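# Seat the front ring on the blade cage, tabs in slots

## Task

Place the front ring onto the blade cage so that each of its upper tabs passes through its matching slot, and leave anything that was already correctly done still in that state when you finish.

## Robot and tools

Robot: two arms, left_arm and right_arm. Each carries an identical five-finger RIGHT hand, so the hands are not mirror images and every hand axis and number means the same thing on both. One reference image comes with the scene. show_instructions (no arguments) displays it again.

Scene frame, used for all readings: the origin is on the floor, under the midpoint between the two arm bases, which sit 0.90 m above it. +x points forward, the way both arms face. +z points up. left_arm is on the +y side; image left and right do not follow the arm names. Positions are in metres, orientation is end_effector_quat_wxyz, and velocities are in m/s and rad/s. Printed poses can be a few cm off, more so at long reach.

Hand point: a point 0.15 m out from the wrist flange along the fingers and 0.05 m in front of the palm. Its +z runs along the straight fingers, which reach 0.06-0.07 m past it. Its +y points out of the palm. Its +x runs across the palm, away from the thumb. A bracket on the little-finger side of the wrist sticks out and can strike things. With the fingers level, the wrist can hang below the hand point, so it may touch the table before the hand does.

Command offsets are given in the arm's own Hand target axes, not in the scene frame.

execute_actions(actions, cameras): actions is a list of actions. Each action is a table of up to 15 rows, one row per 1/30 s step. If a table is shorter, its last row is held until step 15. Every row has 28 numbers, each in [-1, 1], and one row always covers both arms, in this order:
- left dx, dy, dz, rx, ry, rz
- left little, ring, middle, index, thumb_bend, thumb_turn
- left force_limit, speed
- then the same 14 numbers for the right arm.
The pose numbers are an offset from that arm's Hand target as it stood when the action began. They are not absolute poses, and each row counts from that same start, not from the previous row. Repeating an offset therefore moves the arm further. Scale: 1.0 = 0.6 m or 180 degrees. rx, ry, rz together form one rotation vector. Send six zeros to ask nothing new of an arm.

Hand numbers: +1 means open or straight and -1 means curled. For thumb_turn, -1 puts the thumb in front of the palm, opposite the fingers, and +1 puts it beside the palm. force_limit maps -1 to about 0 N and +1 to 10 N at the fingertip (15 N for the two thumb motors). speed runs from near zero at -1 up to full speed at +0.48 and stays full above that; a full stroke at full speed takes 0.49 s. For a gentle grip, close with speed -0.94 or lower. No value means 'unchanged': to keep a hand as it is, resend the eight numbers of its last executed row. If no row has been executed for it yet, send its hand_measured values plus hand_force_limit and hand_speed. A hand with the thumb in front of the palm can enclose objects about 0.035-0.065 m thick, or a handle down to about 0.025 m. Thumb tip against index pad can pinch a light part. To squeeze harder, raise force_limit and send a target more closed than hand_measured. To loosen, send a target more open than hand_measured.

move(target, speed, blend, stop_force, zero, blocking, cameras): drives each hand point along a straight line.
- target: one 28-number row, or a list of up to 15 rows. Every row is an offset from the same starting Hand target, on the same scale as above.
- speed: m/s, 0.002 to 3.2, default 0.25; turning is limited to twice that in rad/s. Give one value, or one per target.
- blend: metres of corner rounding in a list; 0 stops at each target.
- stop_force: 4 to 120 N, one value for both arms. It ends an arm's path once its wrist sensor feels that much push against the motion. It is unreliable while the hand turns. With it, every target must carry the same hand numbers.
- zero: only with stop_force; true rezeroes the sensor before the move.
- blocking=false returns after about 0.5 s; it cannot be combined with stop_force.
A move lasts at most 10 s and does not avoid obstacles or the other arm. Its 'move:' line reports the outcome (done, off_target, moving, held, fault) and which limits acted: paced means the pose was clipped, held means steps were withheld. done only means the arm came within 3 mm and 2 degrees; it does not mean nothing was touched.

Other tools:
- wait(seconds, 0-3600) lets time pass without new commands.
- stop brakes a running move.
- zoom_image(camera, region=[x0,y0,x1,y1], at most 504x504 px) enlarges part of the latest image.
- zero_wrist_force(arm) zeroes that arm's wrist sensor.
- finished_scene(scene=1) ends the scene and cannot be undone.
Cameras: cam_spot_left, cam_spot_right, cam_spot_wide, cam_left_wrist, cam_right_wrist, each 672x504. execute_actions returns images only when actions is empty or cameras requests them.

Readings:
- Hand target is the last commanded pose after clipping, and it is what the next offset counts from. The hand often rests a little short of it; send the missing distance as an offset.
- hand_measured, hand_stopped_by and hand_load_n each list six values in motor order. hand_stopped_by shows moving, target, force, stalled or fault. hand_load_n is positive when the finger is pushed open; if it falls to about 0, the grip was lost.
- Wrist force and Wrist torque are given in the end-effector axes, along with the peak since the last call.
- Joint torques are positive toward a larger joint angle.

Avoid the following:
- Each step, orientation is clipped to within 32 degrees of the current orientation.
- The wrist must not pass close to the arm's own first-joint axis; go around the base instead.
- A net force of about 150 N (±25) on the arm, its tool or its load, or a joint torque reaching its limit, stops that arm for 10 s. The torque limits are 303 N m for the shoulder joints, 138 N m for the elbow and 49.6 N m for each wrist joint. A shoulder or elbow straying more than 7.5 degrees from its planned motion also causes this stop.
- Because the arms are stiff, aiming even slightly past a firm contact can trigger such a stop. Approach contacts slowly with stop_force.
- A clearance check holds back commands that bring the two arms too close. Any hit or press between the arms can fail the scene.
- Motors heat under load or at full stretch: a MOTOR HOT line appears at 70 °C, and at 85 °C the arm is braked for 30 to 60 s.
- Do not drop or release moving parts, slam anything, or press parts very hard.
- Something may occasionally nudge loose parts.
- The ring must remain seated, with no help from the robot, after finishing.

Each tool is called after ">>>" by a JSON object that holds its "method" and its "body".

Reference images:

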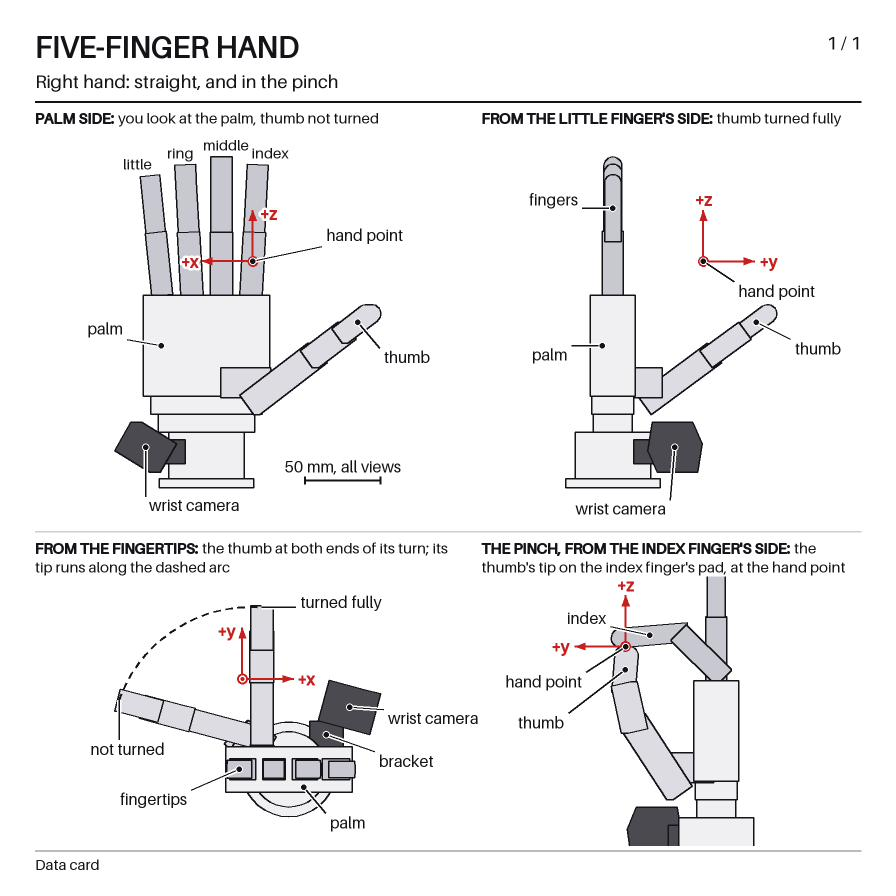

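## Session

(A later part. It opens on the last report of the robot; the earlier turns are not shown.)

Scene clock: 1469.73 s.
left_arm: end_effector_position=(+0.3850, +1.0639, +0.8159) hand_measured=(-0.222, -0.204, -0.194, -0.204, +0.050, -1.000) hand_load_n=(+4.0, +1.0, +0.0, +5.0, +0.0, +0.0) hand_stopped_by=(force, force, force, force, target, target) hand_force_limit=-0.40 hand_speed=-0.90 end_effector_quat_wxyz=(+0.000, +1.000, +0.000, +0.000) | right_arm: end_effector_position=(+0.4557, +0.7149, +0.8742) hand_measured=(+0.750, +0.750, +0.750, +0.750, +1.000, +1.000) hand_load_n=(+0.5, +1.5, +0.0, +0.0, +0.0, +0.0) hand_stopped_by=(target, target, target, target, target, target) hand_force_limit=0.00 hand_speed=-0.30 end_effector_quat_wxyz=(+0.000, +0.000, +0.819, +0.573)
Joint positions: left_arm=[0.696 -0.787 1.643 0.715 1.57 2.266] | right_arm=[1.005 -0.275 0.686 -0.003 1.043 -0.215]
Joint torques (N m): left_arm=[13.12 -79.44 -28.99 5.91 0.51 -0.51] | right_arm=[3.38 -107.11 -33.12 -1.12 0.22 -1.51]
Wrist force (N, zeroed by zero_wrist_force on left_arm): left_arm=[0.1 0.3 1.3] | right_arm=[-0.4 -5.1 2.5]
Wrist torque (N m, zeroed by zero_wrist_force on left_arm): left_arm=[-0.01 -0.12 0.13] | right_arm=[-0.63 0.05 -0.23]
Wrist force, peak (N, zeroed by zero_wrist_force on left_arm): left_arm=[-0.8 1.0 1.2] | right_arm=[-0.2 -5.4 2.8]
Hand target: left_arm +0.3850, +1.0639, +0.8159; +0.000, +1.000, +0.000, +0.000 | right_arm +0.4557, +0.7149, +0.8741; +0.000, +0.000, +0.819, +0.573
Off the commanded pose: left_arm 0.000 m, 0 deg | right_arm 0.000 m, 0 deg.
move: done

>>> {"method": "move", "body": {"target": [0,0,-0.0333,0,0,0, -0.4,-0.4,-0.4,-0.4,0.05,-1, -0.4, -0.9, 0,0.0313,-0.0114,0,0,0, 0.75,0.75,0.75,0.75,1,1, 0, -0.3], "speed": 0.02, "cameras": ["cam_right_wrist", "cam_left_wrist"]}}

>>> {"method": "zoom_image", "body": {"camera": "cam_right_wrist", "region": [180, 0, 480, 300]}}

Scene clock: 1478.30 s.
left_arm: end_effector_position=(+0.3850, +1.0639, +0.8360) hand_measured=(-0.222, -0.204, -0.194, -0.204, +0.050, -1.000) hand_load_n=(+3.5, +1.0, +0.0, +5.0, +0.0, +0.0) hand_stopped_by=(force, force, force, force, target, target) hand_force_limit=-0.40 hand_speed=-0.90 end_effector_quat_wxyz=(+0.000, +1.000, +0.000, +0.000) | right_arm: end_effector_position=(+0.4556, +0.7149, +0.8943) hand_measured=(+0.750, +0.750, +0.750, +0.750, +1.000, +1.000) hand_load_n=(+0.5, +1.0, +0.0, +0.0, +0.0, +0.0) hand_stopped_by=(target, target, target, target, target, target) hand_force_limit=0.00 hand_speed=-0.30 end_effector_quat_wxyz=(+0.000, +0.000, +0.819, +0.573)
Joint positions: left_arm=[0.696 -0.812 1.642 0.741 1.57 2.266] | right_arm=[1.005 -0.296 0.691 0.012 1.043 -0.215]
Joint torques (N m): left_arm=[9.84 -80.2 -30.89 2.74 0.3 -1.23] | right_arm=[8.21 -106.01 -31.43 0.44 1.88 2.95]
Wrist force (N, zeroed by zero_wrist_force on left_arm): left_arm=[-0.2 0.8 0.9] | right_arm=[0.2 -4.5 3.1]
Wrist torque (N m, zeroed by zero_wrist_force on left_arm): left_arm=[-0.01 -0.07 0.13] | right_arm=[-0.63 -0.11 -0.17]
Wrist force, peak (N, zeroed by zero_wrist_force on left_arm): left_arm=[-0.4 1.3 1.7] | right_arm=[0.0 -5.5 2.9]
Hand target: left_arm +0.3850, +1.0639, +0.8358; +0.000, +1.000, +0.000, +0.000 | right_arm +0.4556, +0.7149, +0.8941; +0.000, +0.000, +0.819, +0.573
Off the commanded pose: left_arm 0.000 m, 0 deg | right_arm 0.000 m, 0 deg.
move: done
Images, in order (width x height): cam_left_wrist 672x504, cam_right_wrist 672x504.

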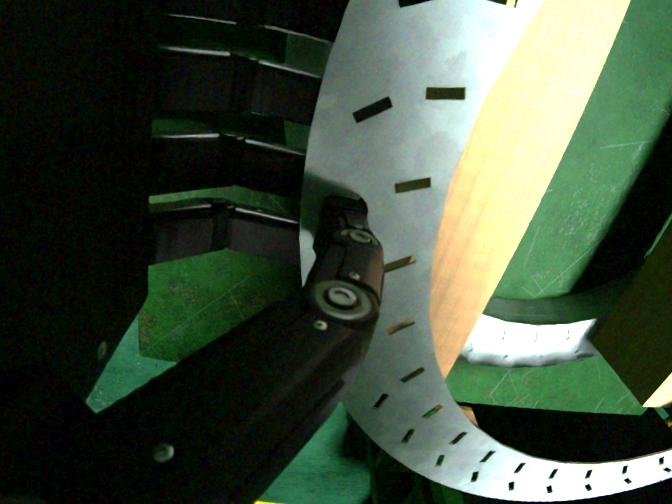

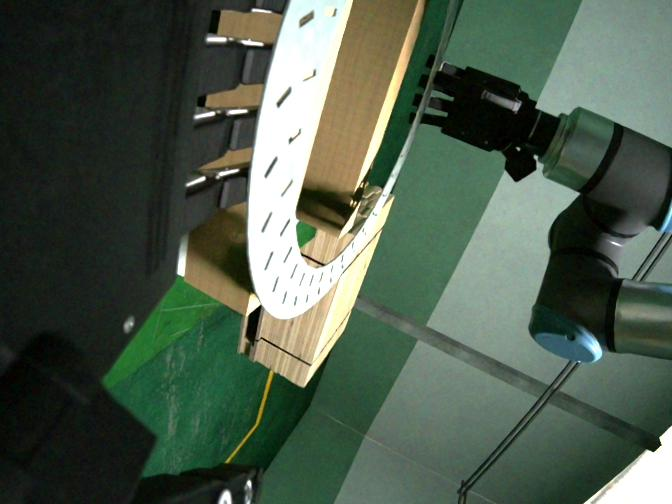

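Scaled by 1.680 from the camera's image (finer frame: 960x720).

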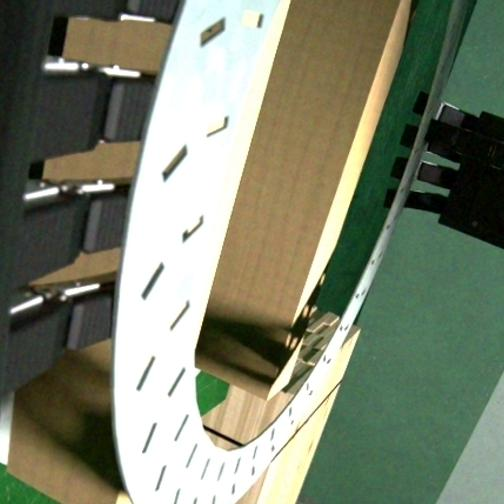

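>>> {"method": "move", "body": {"target": [0,0,-0.1333,0,0,0, -0.4,-0.4,-0.4,-0.4,0.05,-1, -0.4, -0.9, 0,0.1253,-0.0456,0,0,0, 0.75,0.75,0.75,0.75,1,1, 0, -0.3], "speed": 0.05, "cameras": ["cam_right_wrist", "cam_left_wrist"]}}

Scene clock: 1504.50 s.
left_arm: end_effector_position=(+0.3851, +1.0639, +0.9160) hand_measured=(-0.222, -0.204, -0.194, -0.204, +0.050, -1.000) hand_load_n=(+3.5, +1.0, +0.0, +5.0, +0.0, +0.0) hand_stopped_by=(force, force, force, force, target, target) hand_force_limit=-0.40 hand_speed=-0.90 end_effector_quat_wxyz=(+0.000, +1.000, +0.000, +0.000) | right_arm: end_effector_position=(+0.4556, +0.7150, +0.9744) hand_measured=(+0.750, +0.750, +0.750, +0.750, +1.000, +1.000) hand_load_n=(+0.5, +1.5, +0.0, +0.0, +0.0, +0.0) hand_stopped_by=(target, target, target, target, target, target) hand_force_limit=0.00 hand_speed=-0.30 end_effector_quat_wxyz=(+0.001, +0.000, +0.819, +0.573)
Joint positions: left_arm=[0.696 -0.903 1.628 0.847 1.57 2.265] | right_arm=[1.005 -0.368 0.691 0.084 1.044 -0.215]
Joint torques (N m): left_arm=[-18.22 -78.88 -22.86 2.29 -0.04 -1.79] | right_arm=[11.3 -104.23 -40.39 -2.81 1.96 3]
Wrist force (N, zeroed by zero_wrist_force on left_arm): left_arm=[-0.1 0.2 0.9] | right_arm=[-0.3 -4.7 3.0]
Wrist torque (N m, zeroed by zero_wrist_force on left_arm): left_arm=[-0.04 -0.09 0.15] | right_arm=[-0.65 -0.02 -0.21]
Wrist force, peak (N, zeroed by zero_wrist_force on left_arm): left_arm=[-0.5 1.0 2.0] | right_arm=[0.2 -6.4 2.6]
Hand target: left_arm +0.3851, +1.0639, +0.9158; +0.000, +1.000, +0.000, +0.000 | right_arm +0.4556, +0.7149, +0.9741; +0.000, +0.000, +0.819, +0.573
Off the commanded pose: left_arm 0.000 m, 0 deg | right_arm 0.000 m, 0 deg.
move: done
Images, in order (width x height): cam_left_wrist 672x504, cam_right_wrist 672x504.

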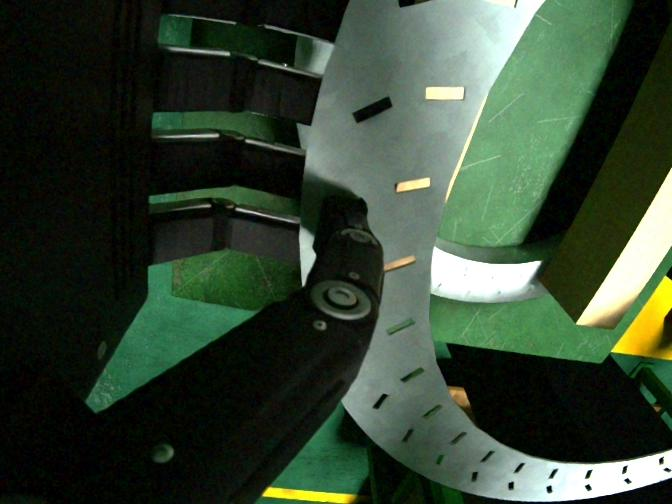

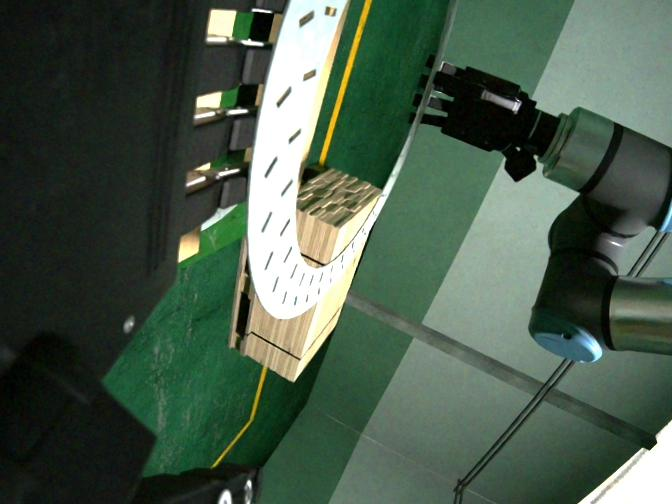

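>>> {"method": "move", "body": {"target": [0,0.3333,-0.1667,0,0,0, -0.4,-0.4,-0.4,-0.4,0.05,-1, -0.4, -0.9, 0,0.0426,-0.3702,0,0,0, 0.75,0.75,0.75,0.75,1,1, 0, -0.3], "speed": 0.07, "cameras": ["cam_right_wrist", "cam_left_wrist"]}}

Scene clock: 1517.70 s.
left_arm: end_effector_position=(+0.3853, +0.8638, +1.0159) hand_measured=(-0.222, -0.204, -0.194, -0.204, +0.050, -1.000) hand_load_n=(+3.5, +1.0, +0.0, +5.5, +0.0, +0.5) hand_stopped_by=(force, force, force, force, target, target) hand_force_limit=-0.40 hand_speed=-0.90 end_effector_quat_wxyz=(+0.000, +1.000, +0.000, +0.000) | right_arm: end_effector_position=(+0.4555, +0.5149, +1.0743) hand_measured=(+0.750, +0.750, +0.750, +0.750, +1.000, +1.000) hand_load_n=(+0.5, +1.0, +0.0, +0.0, +0.0, +0.0) hand_stopped_by=(target, target, target, target, target, target) hand_force_limit=0.00 hand_speed=-0.30 end_effector_quat_wxyz=(+0.001, +0.000, +0.819, +0.574)
Joint positions: left_arm=[0.416 -1.209 1.915 0.866 1.571 1.986] | right_arm=[0.885 -0.768 1.298 -0.09 0.934 -0.274]
Joint torques (N m): left_arm=[13.4 -53.47 -34.91 2.52 0.98 1.6] | right_arm=[15.63 -81.06 -43.35 0.5 1.65 2.42]
Wrist force (N, zeroed by zero_wrist_force on left_arm): left_arm=[0.1 0.3 1.0] | right_arm=[0.1 -5.1 2.4]
Wrist torque (N m, zeroed by zero_wrist_force on left_arm): left_arm=[0.09 -0.10 -0.13] | right_arm=[-0.59 -0.05 -0.08]
Wrist force, peak (N, zeroed by zero_wrist_force on left_arm): left_arm=[-0.5 -2.5 1.3] | right_arm=[-0.4 -6.1 2.8]
Hand target: left_arm +0.3853, +0.8639, +1.0159; +0.000, +1.000, +0.000, +0.000 | right_arm +0.4554, +0.5150, +1.0742; +0.000, +0.000, +0.819, +0.573
Off the commanded pose: left_arm 0.000 m, 0 deg | right_arm 0.000 m, 0 deg.
move: done
Images, in order (width x height): cam_left_wrist 672x504, cam_right_wrist 672x504.

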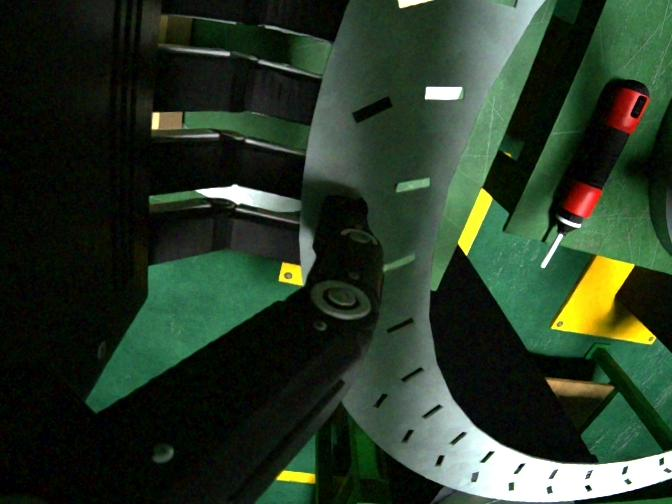

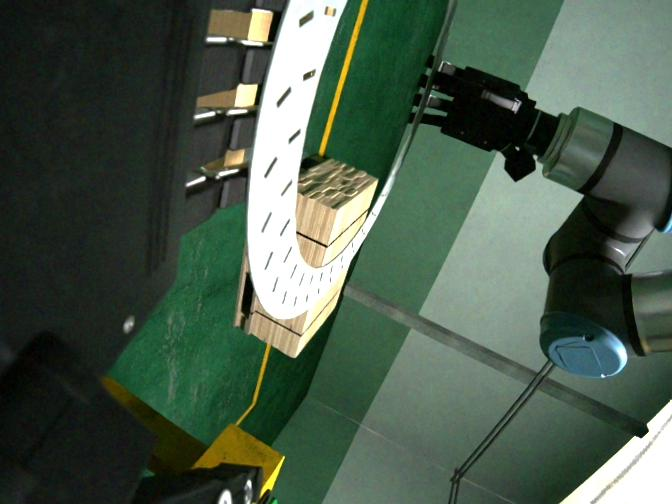

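>>> {"method": "move", "body": {"target": [0,0.5,-0.1667,0,0,0, -0.4,-0.4,-0.4,-0.4,0.05,-1, -0.4, -0.9, 0,-0.0144,-0.5269,0,0,0, 0.75,0.75,0.75,0.75,1,1, 0, -0.3], "speed": 0.08, "cameras": ["cam_right_wrist", "cam_left_wrist"]}}

Scene clock: 1528.10 s.
left_arm: end_effector_position=(+0.3856, +0.5639, +1.1160) hand_measured=(-0.222, -0.204, -0.194, -0.204, +0.050, -1.000) hand_load_n=(+3.5, +1.0, +0.0, +5.0, +0.0, +0.0) hand_stopped_by=(force, force, force, force, target, target) hand_force_limit=-0.40 hand_speed=-0.90 end_effector_quat_wxyz=(+0.000, +1.000, +0.000, +0.000) | right_arm: end_effector_position=(+0.4552, +0.2149, +1.1743) hand_measured=(+0.750, +0.750, +0.750, +0.750, +1.000, +1.000) hand_load_n=(+1.0, +1.5, +0.5, +0.5, +0.0, +0.0) hand_stopped_by=(target, target, target, target, target, target) hand_force_limit=0.00 hand_speed=-0.30 end_effector_quat_wxyz=(+0.000, +0.000, +0.819, +0.573)
Joint positions: left_arm=[-0.248 -1.53 2.103 0.998 1.571 1.322] | right_arm=[0.59 -1.183 1.816 -0.054 0.675 -0.473]
Joint torques (N m): left_arm=[13.02 -27.62 -28.56 2.25 -2.63 1.55] | right_arm=[16.11 -51.18 -41.52 -1.9 2.12 3.37]
Wrist force (N, zeroed by zero_wrist_force on left_arm): left_arm=[-0.3 0.4 1.4] | right_arm=[-0.2 -5.1 2.4]
Wrist torque (N m, zeroed by zero_wrist_force on left_arm): left_arm=[0.05 -0.08 -0.08] | right_arm=[-0.59 -0.06 -0.20]
Wrist force, peak (N, zeroed by zero_wrist_force on left_arm): left_arm=[-0.3 -2.2 1.5] | right_arm=[-0.1 -5.8 2.9]
Hand target: left_arm +0.3857, +0.5639, +1.1159; +0.000, +1.000, +0.000, +0.000 | right_arm +0.4552, +0.2150, +1.1743; +0.000, +0.000, +0.819, +0.573
Off the commanded pose: left_arm 0.000 m, 0 deg | right_arm 0.000 m, 0 deg.
move: done
Images, in order (width x height): cam_left_wrist 672x504, cam_right_wrist 672x504.

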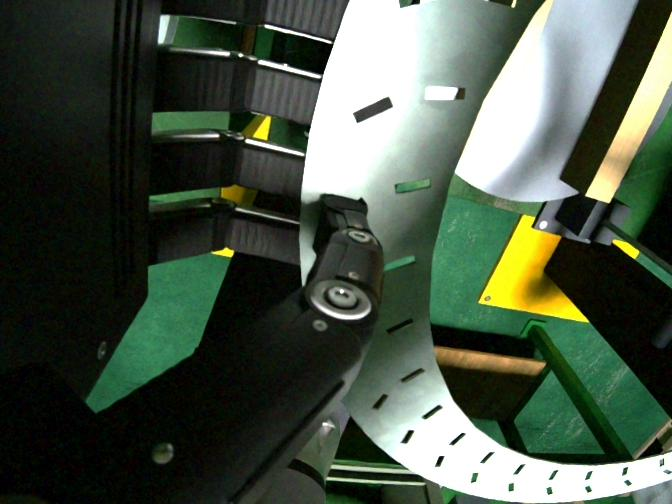

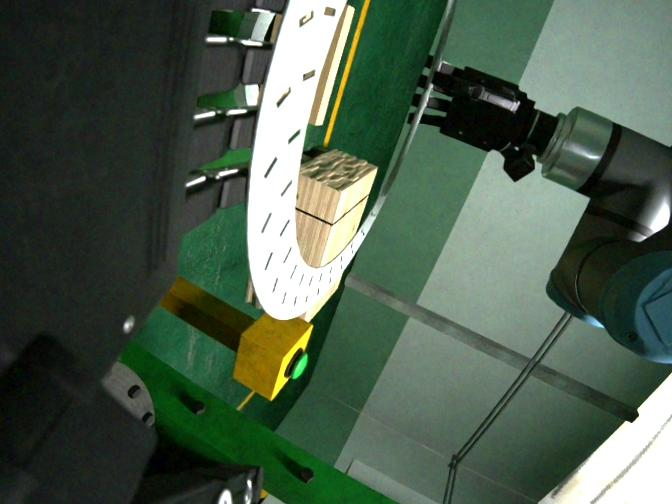

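>>> {"method": "move", "body": {"target": [0,0.5,-0.1667,0,0,0, -0.4,-0.4,-0.4,-0.4,0.05,-1, -0.4, -0.9, 0,-0.0144,-0.5269,0,0,0, 0.75,0.75,0.75,0.75,1,1, 0, -0.3], "speed": 0.08, "cameras": ["cam_right_wrist", "cam_left_wrist", "cam_spot_wide"]}}

Scene clock: 1542.17 s.
left_arm: end_effector_position=(+0.3860, +0.2639, +1.2159) hand_measured=(-0.222, -0.204, -0.194, -0.204, +0.050, -1.000) hand_load_n=(+4.0, +1.0, +0.0, +5.0, +0.0, +0.0) hand_stopped_by=(force, force, force, force, target, target) hand_force_limit=-0.40 hand_speed=-0.90 end_effector_quat_wxyz=(+0.000, +1.000, +0.000, +0.000) | right_arm: end_effector_position=(+0.4550, -0.0850, +1.2744) hand_measured=(+0.750, +0.750, +0.750, +0.750, +1.000, +1.000) hand_load_n=(+1.0, +1.5, +0.0, +0.0, +0.0, +0.0) hand_stopped_by=(target, target, target, target, target, target) hand_force_limit=0.00 hand_speed=-0.30 end_effector_quat_wxyz=(+0.000, +0.000, +0.819, +0.573)
Joint positions: left_arm=[-0.873 -1.523 1.899 1.196 1.571 0.698] | right_arm=[0.045 -1.395 2.076 0.765 0.352 -1.439]
Joint torques (N m): left_arm=[15.11 -54.61 -28.74 2.16 -0.54 0.58] | right_arm=[9.77 -31.14 -37.21 4.68 0.83 -0.67]
Wrist force (N, zeroed by zero_wrist_force on left_arm): left_arm=[-0.4 0.5 1.0] | right_arm=[-0.3 -4.9 2.3]
Wrist torque (N m, zeroed by zero_wrist_force on left_arm): left_arm=[0.05 -0.06 -0.08] | right_arm=[-0.51 -0.01 -0.23]
Wrist force, peak (N, zeroed by zero_wrist_force on left_arm): left_arm=[-0.3 -2.4 1.3] | right_arm=[-0.8 -6.2 1.3]
Hand target: left_arm +0.3860, +0.2639, +1.2160; +0.000, +1.000, +0.000, +0.000 | right_arm +0.4550, -0.0850, +1.2744; +0.000, +0.000, +0.819, +0.573
Off the commanded pose: left_arm 0.000 m, 0 deg | right_arm 0.000 m, 0 deg.
move: done
Images, in order (width x height): cam_spot_wide 672x504, cam_left_wrist 672x504, cam_right_wrist 672x504.

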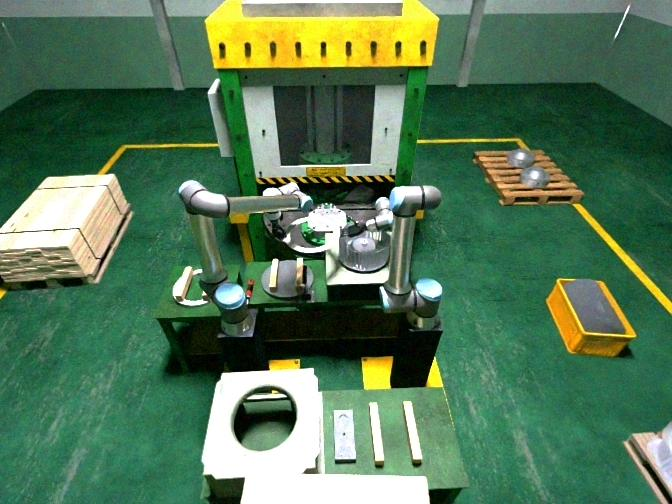

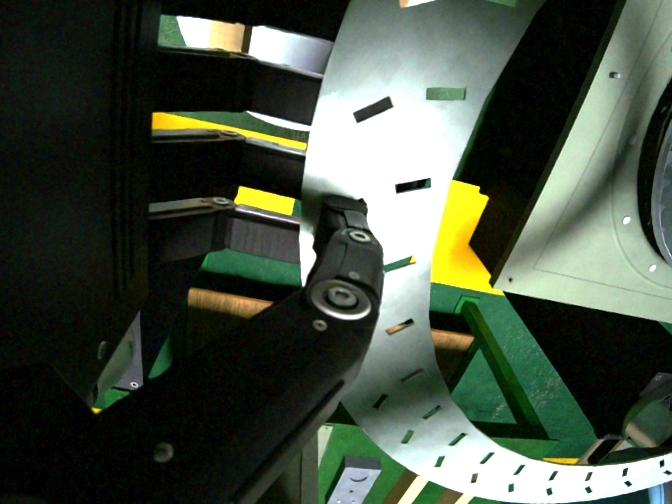

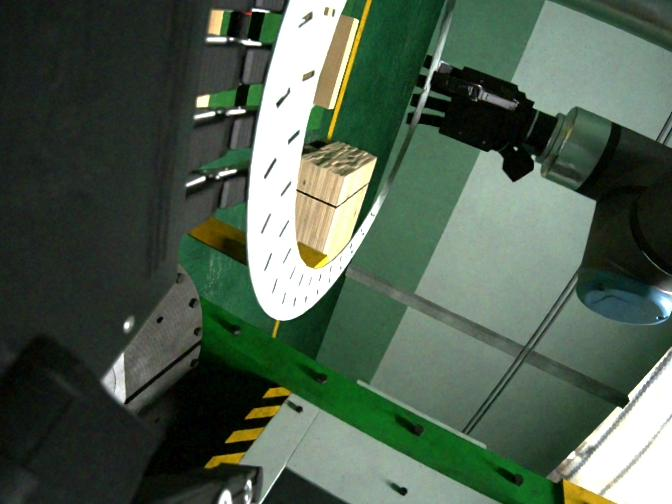

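>>> {"method": "move", "body": {"target": [0.0667,0.3333,0,0,0,0, -0.4,-0.4,-0.4,-0.4,0.05,-1, -0.4, -0.9, -0.0667,-0.114,-0.3132,0,0,0, 0.75,0.75,0.75,0.75,1,1, 0, -0.3], "speed": 0.06, "cameras": ["cam_right_wrist", "cam_left_wrist"]}}

Scene clock: 1563.80 s.
left_arm: end_effector_position=(+0.4261, +0.0639, +1.2159) hand_measured=(-0.222, -0.204, -0.194, -0.204, +0.050, -1.000) hand_load_n=(+4.0, +0.5, +0.0, +5.0, +0.0, +0.0) hand_stopped_by=(force, force, force, force, target, target) hand_force_limit=-0.40 hand_speed=-0.90 end_effector_quat_wxyz=(+0.000, +1.000, +0.000, +0.000) | right_arm: end_effector_position=(+0.4949, -0.2851, +1.2745) hand_measured=(+0.750, +0.750, +0.750, +0.750, +1.000, +1.000) hand_load_n=(+1.0, +1.5, +0.0, +0.0, +0.0, +0.0) hand_stopped_by=(target, target, target, target, target, target) hand_force_limit=0.00 hand_speed=-0.30 end_effector_quat_wxyz=(+0.000, +0.000, +0.819, +0.573)
Joint positions: left_arm=[-1.033 -1.275 1.602 1.244 1.571 0.537] | right_arm=[-0.399 -1.307 2.214 1.481 0.524 -2.46]
Joint torques (N m): left_arm=[15.77 -77.87 -28.98 1.88 2.19 1.59] | right_arm=[15.18 -54.51 -14.54 1.21 -4.66 3.34]
Wrist force (N, zeroed by zero_wrist_force on left_arm): left_arm=[-0.1 0.2 0.9] | right_arm=[-0.4 -4.9 2.5]
Wrist torque (N m, zeroed by zero_wrist_force on left_arm): left_arm=[-0.01 -0.11 0.24] | right_arm=[-0.59 -0.03 -0.24]
Wrist force, peak (N, zeroed by zero_wrist_force on left_arm): left_arm=[-0.4 1.5 1.6] | right_arm=[-0.6 -5.5 3.1]
Hand target: left_arm +0.4262, +0.0640, +1.2159; +0.000, +1.000, +0.000, +0.000 | right_arm +0.4949, -0.2850, +1.2745; +0.000, +0.000, +0.819, +0.573
Off the commanded pose: left_arm 0.000 m, 0 deg | right_arm 0.000 m, 0 deg.
move: done
Images, in order (width x height): cam_left_wrist 672x504, cam_right_wrist 672x504.

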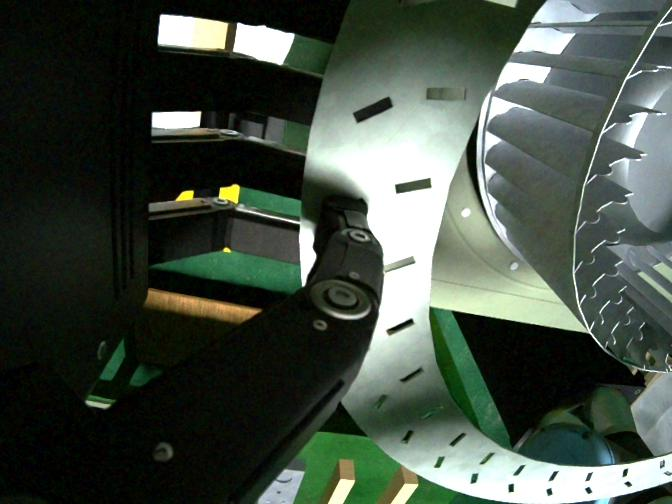

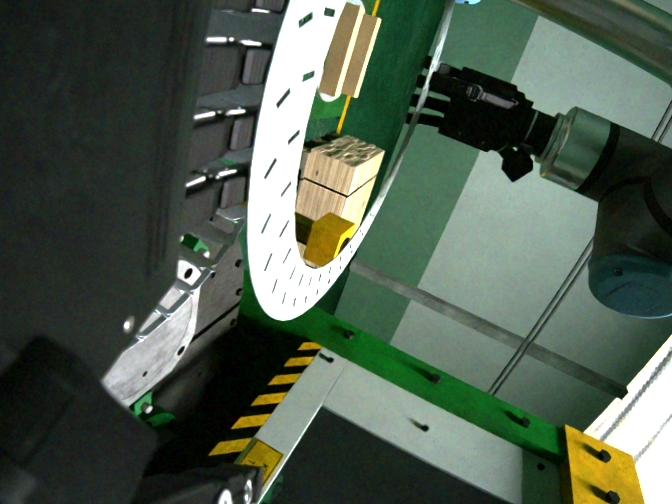

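>>> {"method": "move", "body": {"target": [0,0.2167,0,0,0,0, -0.4,-0.4,-0.4,-0.4,0.05,-1, -0.4, -0.9, 0,-0.0741,-0.2036,0,0,0, 0.75,0.75,0.75,0.75,1,1, 0, -0.3], "speed": 0.06, "cameras": ["cam_right_wrist", "cam_left_wrist", "cam_spot_wide", "cam_spot_left"]}}

>>> {"method": "zoom_image", "body": {"camera": "cam_spot_wide", "region": [260, 170, 480, 320]}}

>>> {"method": "zoom_image", "body": {"camera": "cam_spot_left", "region": [300, 160, 500, 320]}}

Scene clock: 1586.33 s.
left_arm: end_effector_position=(+0.4262, -0.0661, +1.2159) hand_measured=(-0.222, -0.204, -0.194, -0.204, +0.050, -1.000) hand_load_n=(+3.5, +1.0, +0.0, +5.0, +0.0, +0.0) hand_stopped_by=(force, force, force, force, target, target) hand_force_limit=-0.40 hand_speed=-0.90 end_effector_quat_wxyz=(+0.000, +1.000, +0.000, +0.000) | right_arm: end_effector_position=(+0.4949, -0.4151, +1.2746) hand_measured=(+0.750, +0.750, +0.750, +0.750, +1.000, +1.000) hand_load_n=(+1.0, +1.5, +0.0, +0.0, +0.0, +0.0) hand_stopped_by=(target, target, target, target, target, target) hand_force_limit=0.00 hand_speed=-0.30 end_effector_quat_wxyz=(+0.000, +0.000, +0.819, +0.573)
Joint positions: left_arm=[-1.127 -1.121 1.385 1.307 1.572 0.443] | right_arm=[-0.655 -1.281 2.22 1.663 0.729 -2.723]
Joint torques (N m): left_arm=[14.64 -91 -29.26 2.49 2.75 1.6] | right_arm=[15.27 -56.36 -13.12 0.97 -4.12 3.93]
Wrist force (N, zeroed by zero_wrist_force on left_arm): left_arm=[-0.4 1.0 0.9] | right_arm=[-0.7 -5.0 2.8]
Wrist torque (N m, zeroed by zero_wrist_force on left_arm): left_arm=[0.09 -0.10 0.23] | right_arm=[-0.62 0.00 -0.18]
Wrist force, peak (N, zeroed by zero_wrist_force on left_arm): left_arm=[-0.2 0.8 2.0] | right_arm=[-0.5 -5.6 2.8]
Hand target: left_arm +0.4263, -0.0660, +1.2160; +0.000, +1.000, +0.000, +0.000 | right_arm +0.4948, -0.4150, +1.2746; +0.000, +0.000, +0.819, +0.573
Off the commanded pose: left_arm 0.000 m, 0 deg | right_arm 0.000 m, 0 deg.
move: done
Images, in order (width x height): cam_spot_left 672x504, cam_spot_wide 672x504, cam_left_wrist 672x504, cam_right_wrist 672x504.

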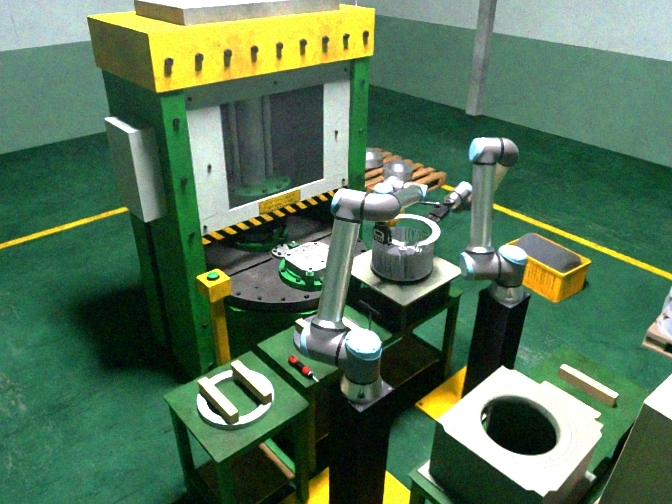

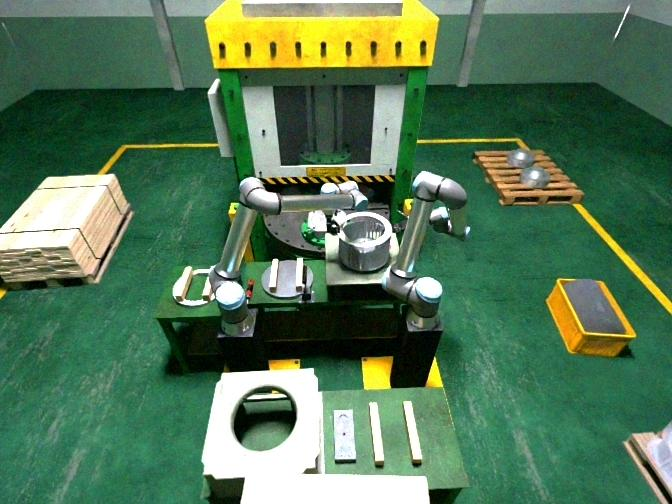

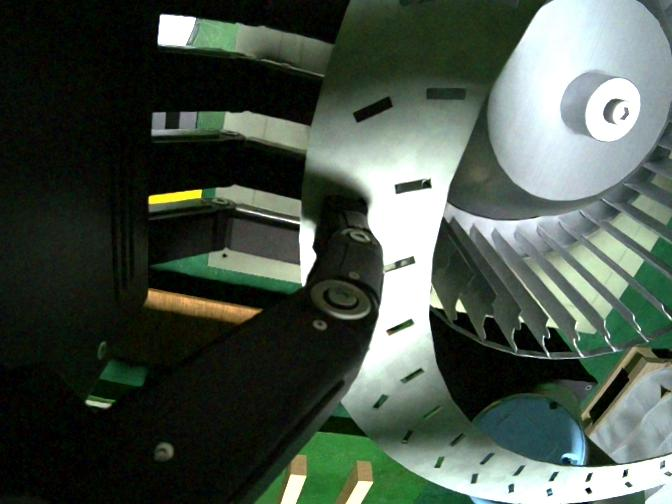

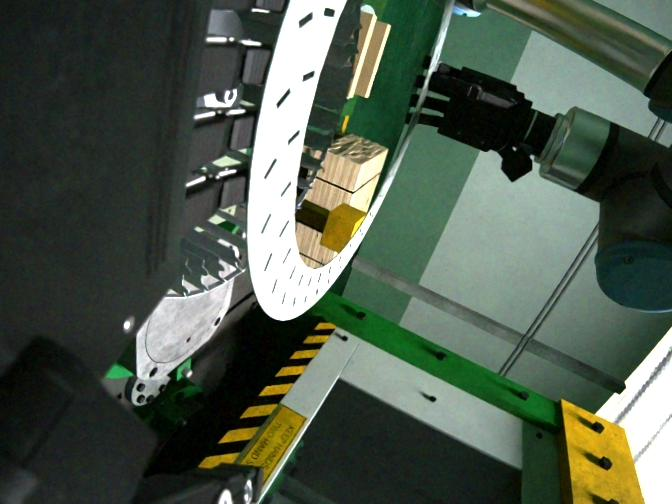

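Scaled by 2.291.

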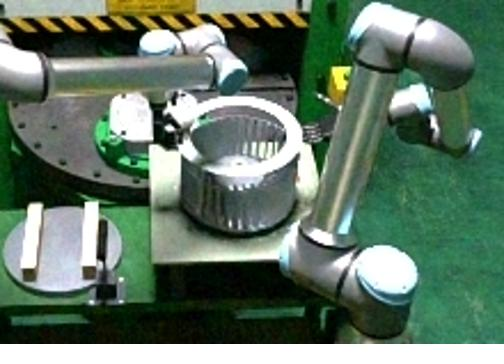

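Scaled by 2.520.

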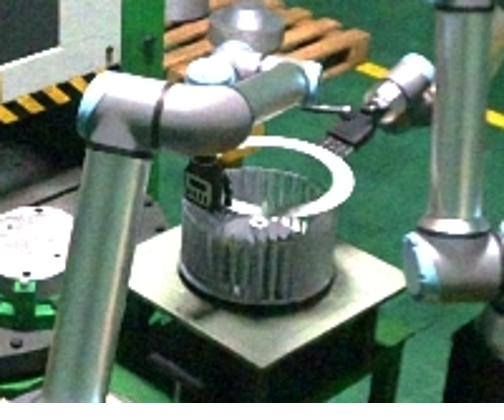

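>>> {"method": "zoom_image", "body": {"camera": "cam_left_wrist", "region": [420, 150, 672, 370]}}

>>> {"method": "zoom_image", "body": {"camera": "cam_left_wrist", "region": [420, 300, 672, 504]}}

>>> {"method": "zoom_image", "body": {"camera": "cam_right_wrist", "region": [170, 0, 400, 200]}}

>>> {"method": "zoom_image", "body": {"camera": "cam_right_wrist", "region": [150, 160, 380, 360]}}

Scaled by 2.000 from the camera's image (finer frame: 960x720).

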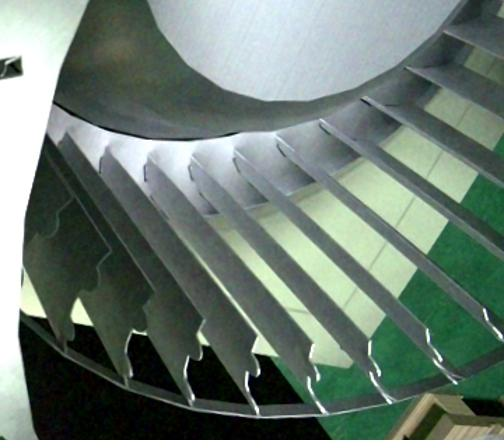

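Scaled by 2.000 from the camera's image (finer frame: 960x720).

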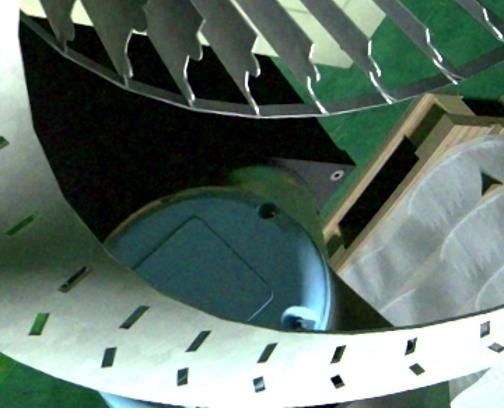

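Scaled by 2.191 from the camera's image (finer frame: 960x720).

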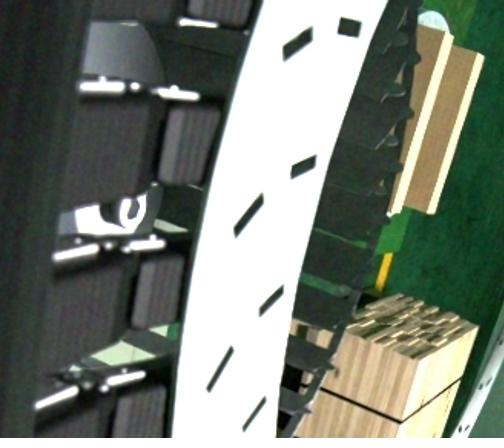

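Scaled by 2.191 from the camera's image (finer frame: 960x720).

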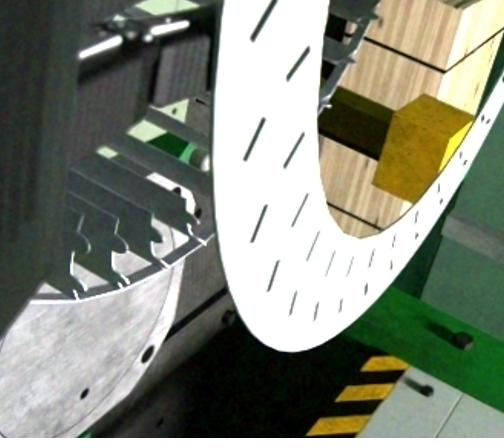

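>>> {"method": "move", "body": {"target": [0,0,0.0667,0,0,0, -0.4,-0.4,-0.4,-0.4,0.05,-1, -0.4, -0.9, 0,-0.0627,0.0228,0,0,0, 0.75,0.75,0.75,0.75,1,1, 0, -0.3], "speed": 0.04, "cameras": ["cam_right_wrist", "cam_left_wrist", "cam_spot_left"]}}

>>> {"method": "zoom_image", "body": {"camera": "cam_left_wrist", "region": [420, 150, 672, 370]}}

>>> {"method": "zoom_image", "body": {"camera": "cam_left_wrist", "region": [420, 284, 672, 504]}}

>>> {"method": "zoom_image", "body": {"camera": "cam_right_wrist", "region": [150, 160, 380, 360]}}

>>> {"method": "zoom_image", "body": {"camera": "cam_spot_left", "region": [340, 180, 460, 300]}}

Scene clock: 1621.03 s.
left_arm: end_effector_position=(+0.4263, -0.0660, +1.1757) hand_measured=(-0.222, -0.204, -0.194, -0.204, +0.050, -1.000) hand_load_n=(+3.5, +0.5, +0.0, +5.0, +0.0, +0.0) hand_stopped_by=(force, force, force, force, target, target) hand_force_limit=-0.40 hand_speed=-0.90 end_effector_quat_wxyz=(+0.000, +1.000, +0.000, +0.000) end_effector_velocity=(+0.000, +0.000, +0.002) end_effector_angular_velocity=(+0.001, +0.000, +0.001) | right_arm: end_effector_position=(+0.4948, -0.4150, +1.2344) hand_measured=(+0.750, +0.750, +0.750, +0.750, +1.000, +1.000) hand_load_n=(+0.5, +1.5, +0.0, +0.0, +0.0, +0.0) hand_stopped_by=(target, target, target, target, target, target) hand_force_limit=0.00 hand_speed=-0.30 end_effector_quat_wxyz=(+0.000, +0.000, +0.819, +0.573) end_effector_velocity=(-0.001, +0.001, +0.002) end_effector_angular_velocity=(+0.002, +0.002, +0.001)
Joint positions: left_arm=[-1.127 -1.101 1.43 1.243 1.572 0.443] | right_arm=[-0.655 -1.212 2.235 1.579 0.729 -2.723]
Joint velocities: left_arm=[0 -0.001 -0.003 0.005 0 -0.001] | right_arm=[0.001 -0.004 0.001 0.006 0 0]
Joint torques (N m): left_arm=[-2.36 -91.79 -43.33 6.05 2.51 -1.53] | right_arm=[9.12 -59.22 -19.11 7.17 -1.5 1.94]
Wrist force (N, zeroed by zero_wrist_force on left_arm): left_arm=[-0.4 1.0 0.4] | right_arm=[-0.6 -5.2 2.6]
Wrist torque (N m, zeroed by zero_wrist_force on left_arm): left_arm=[0.12 -0.10 0.21] | right_arm=[-0.64 -0.03 -0.22]
Wrist force, peak (N, zeroed by zero_wrist_force on left_arm): left_arm=[-0.2 1.5 1.5] | right_arm=[-0.5 -6.0 3.1]
Hand target: left_arm +0.4263, -0.0660, +1.1759; +0.000, +1.000, +0.000, +0.000 | right_arm +0.4949, -0.4150, +1.2345; +0.000, +0.000, +0.819, +0.573
Off the commanded pose: left_arm 0.000 m, 0 deg | right_arm 0.000 m, 0 deg.
move: done
Images, in order (width x height): cam_spot_left 672x504, cam_left_wrist 672x504, cam_right_wrist 672x504.

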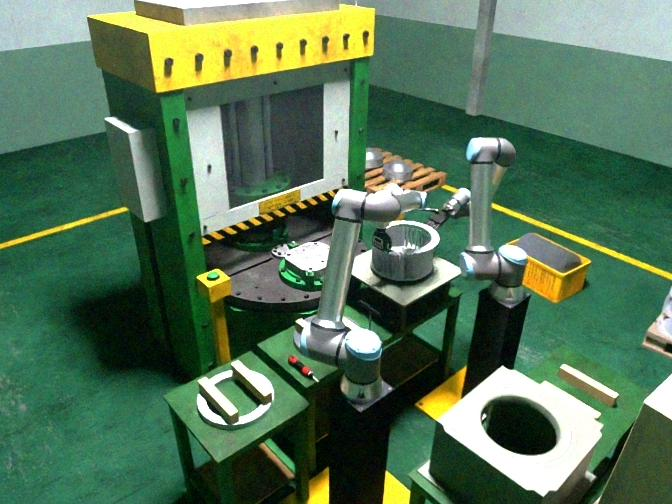

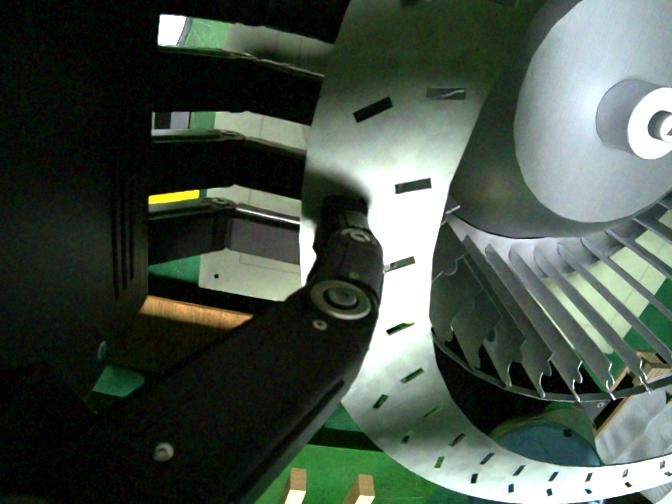

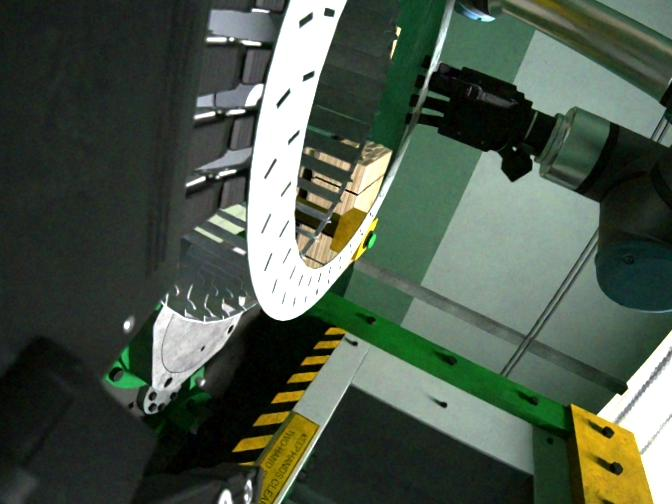

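Scaled by 2.000 from the camera's image (finer frame: 960x720).

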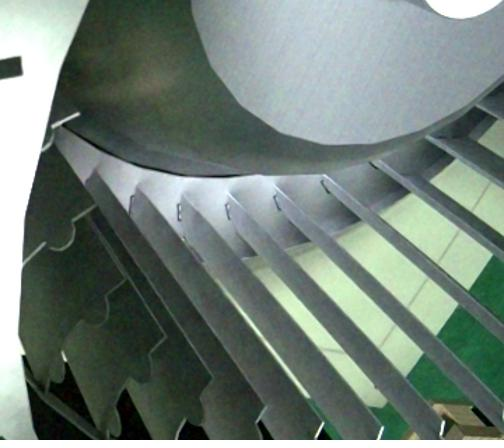

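Scaled by 2.000 from the camera's image (finer frame: 960x720).

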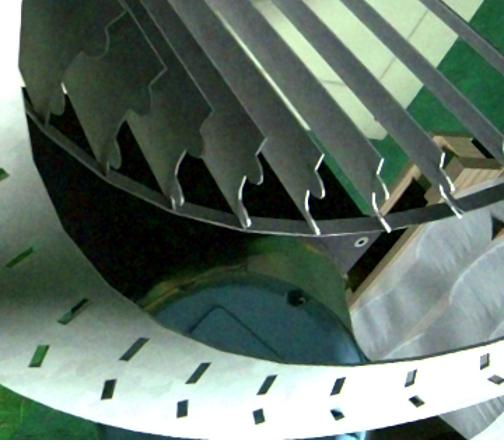

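Scaled by 2.191 from the camera's image (finer frame: 960x720).

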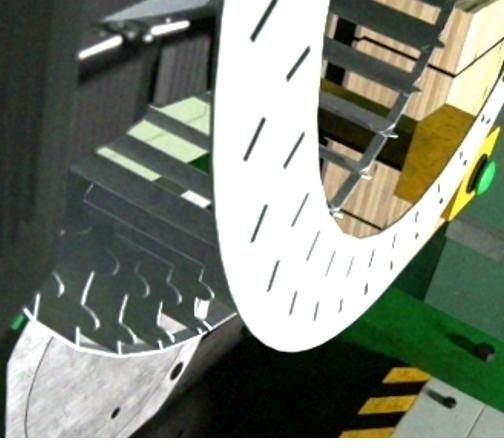

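Scaled by 4.200.

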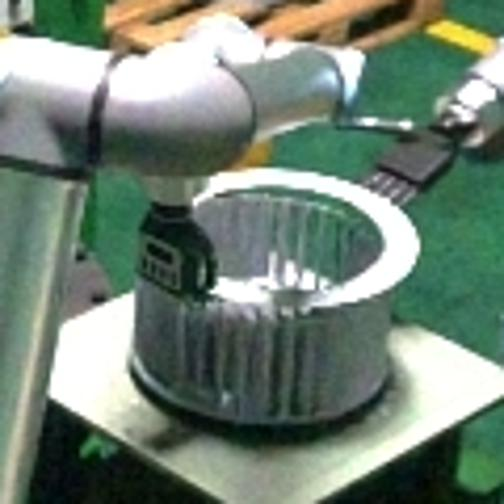

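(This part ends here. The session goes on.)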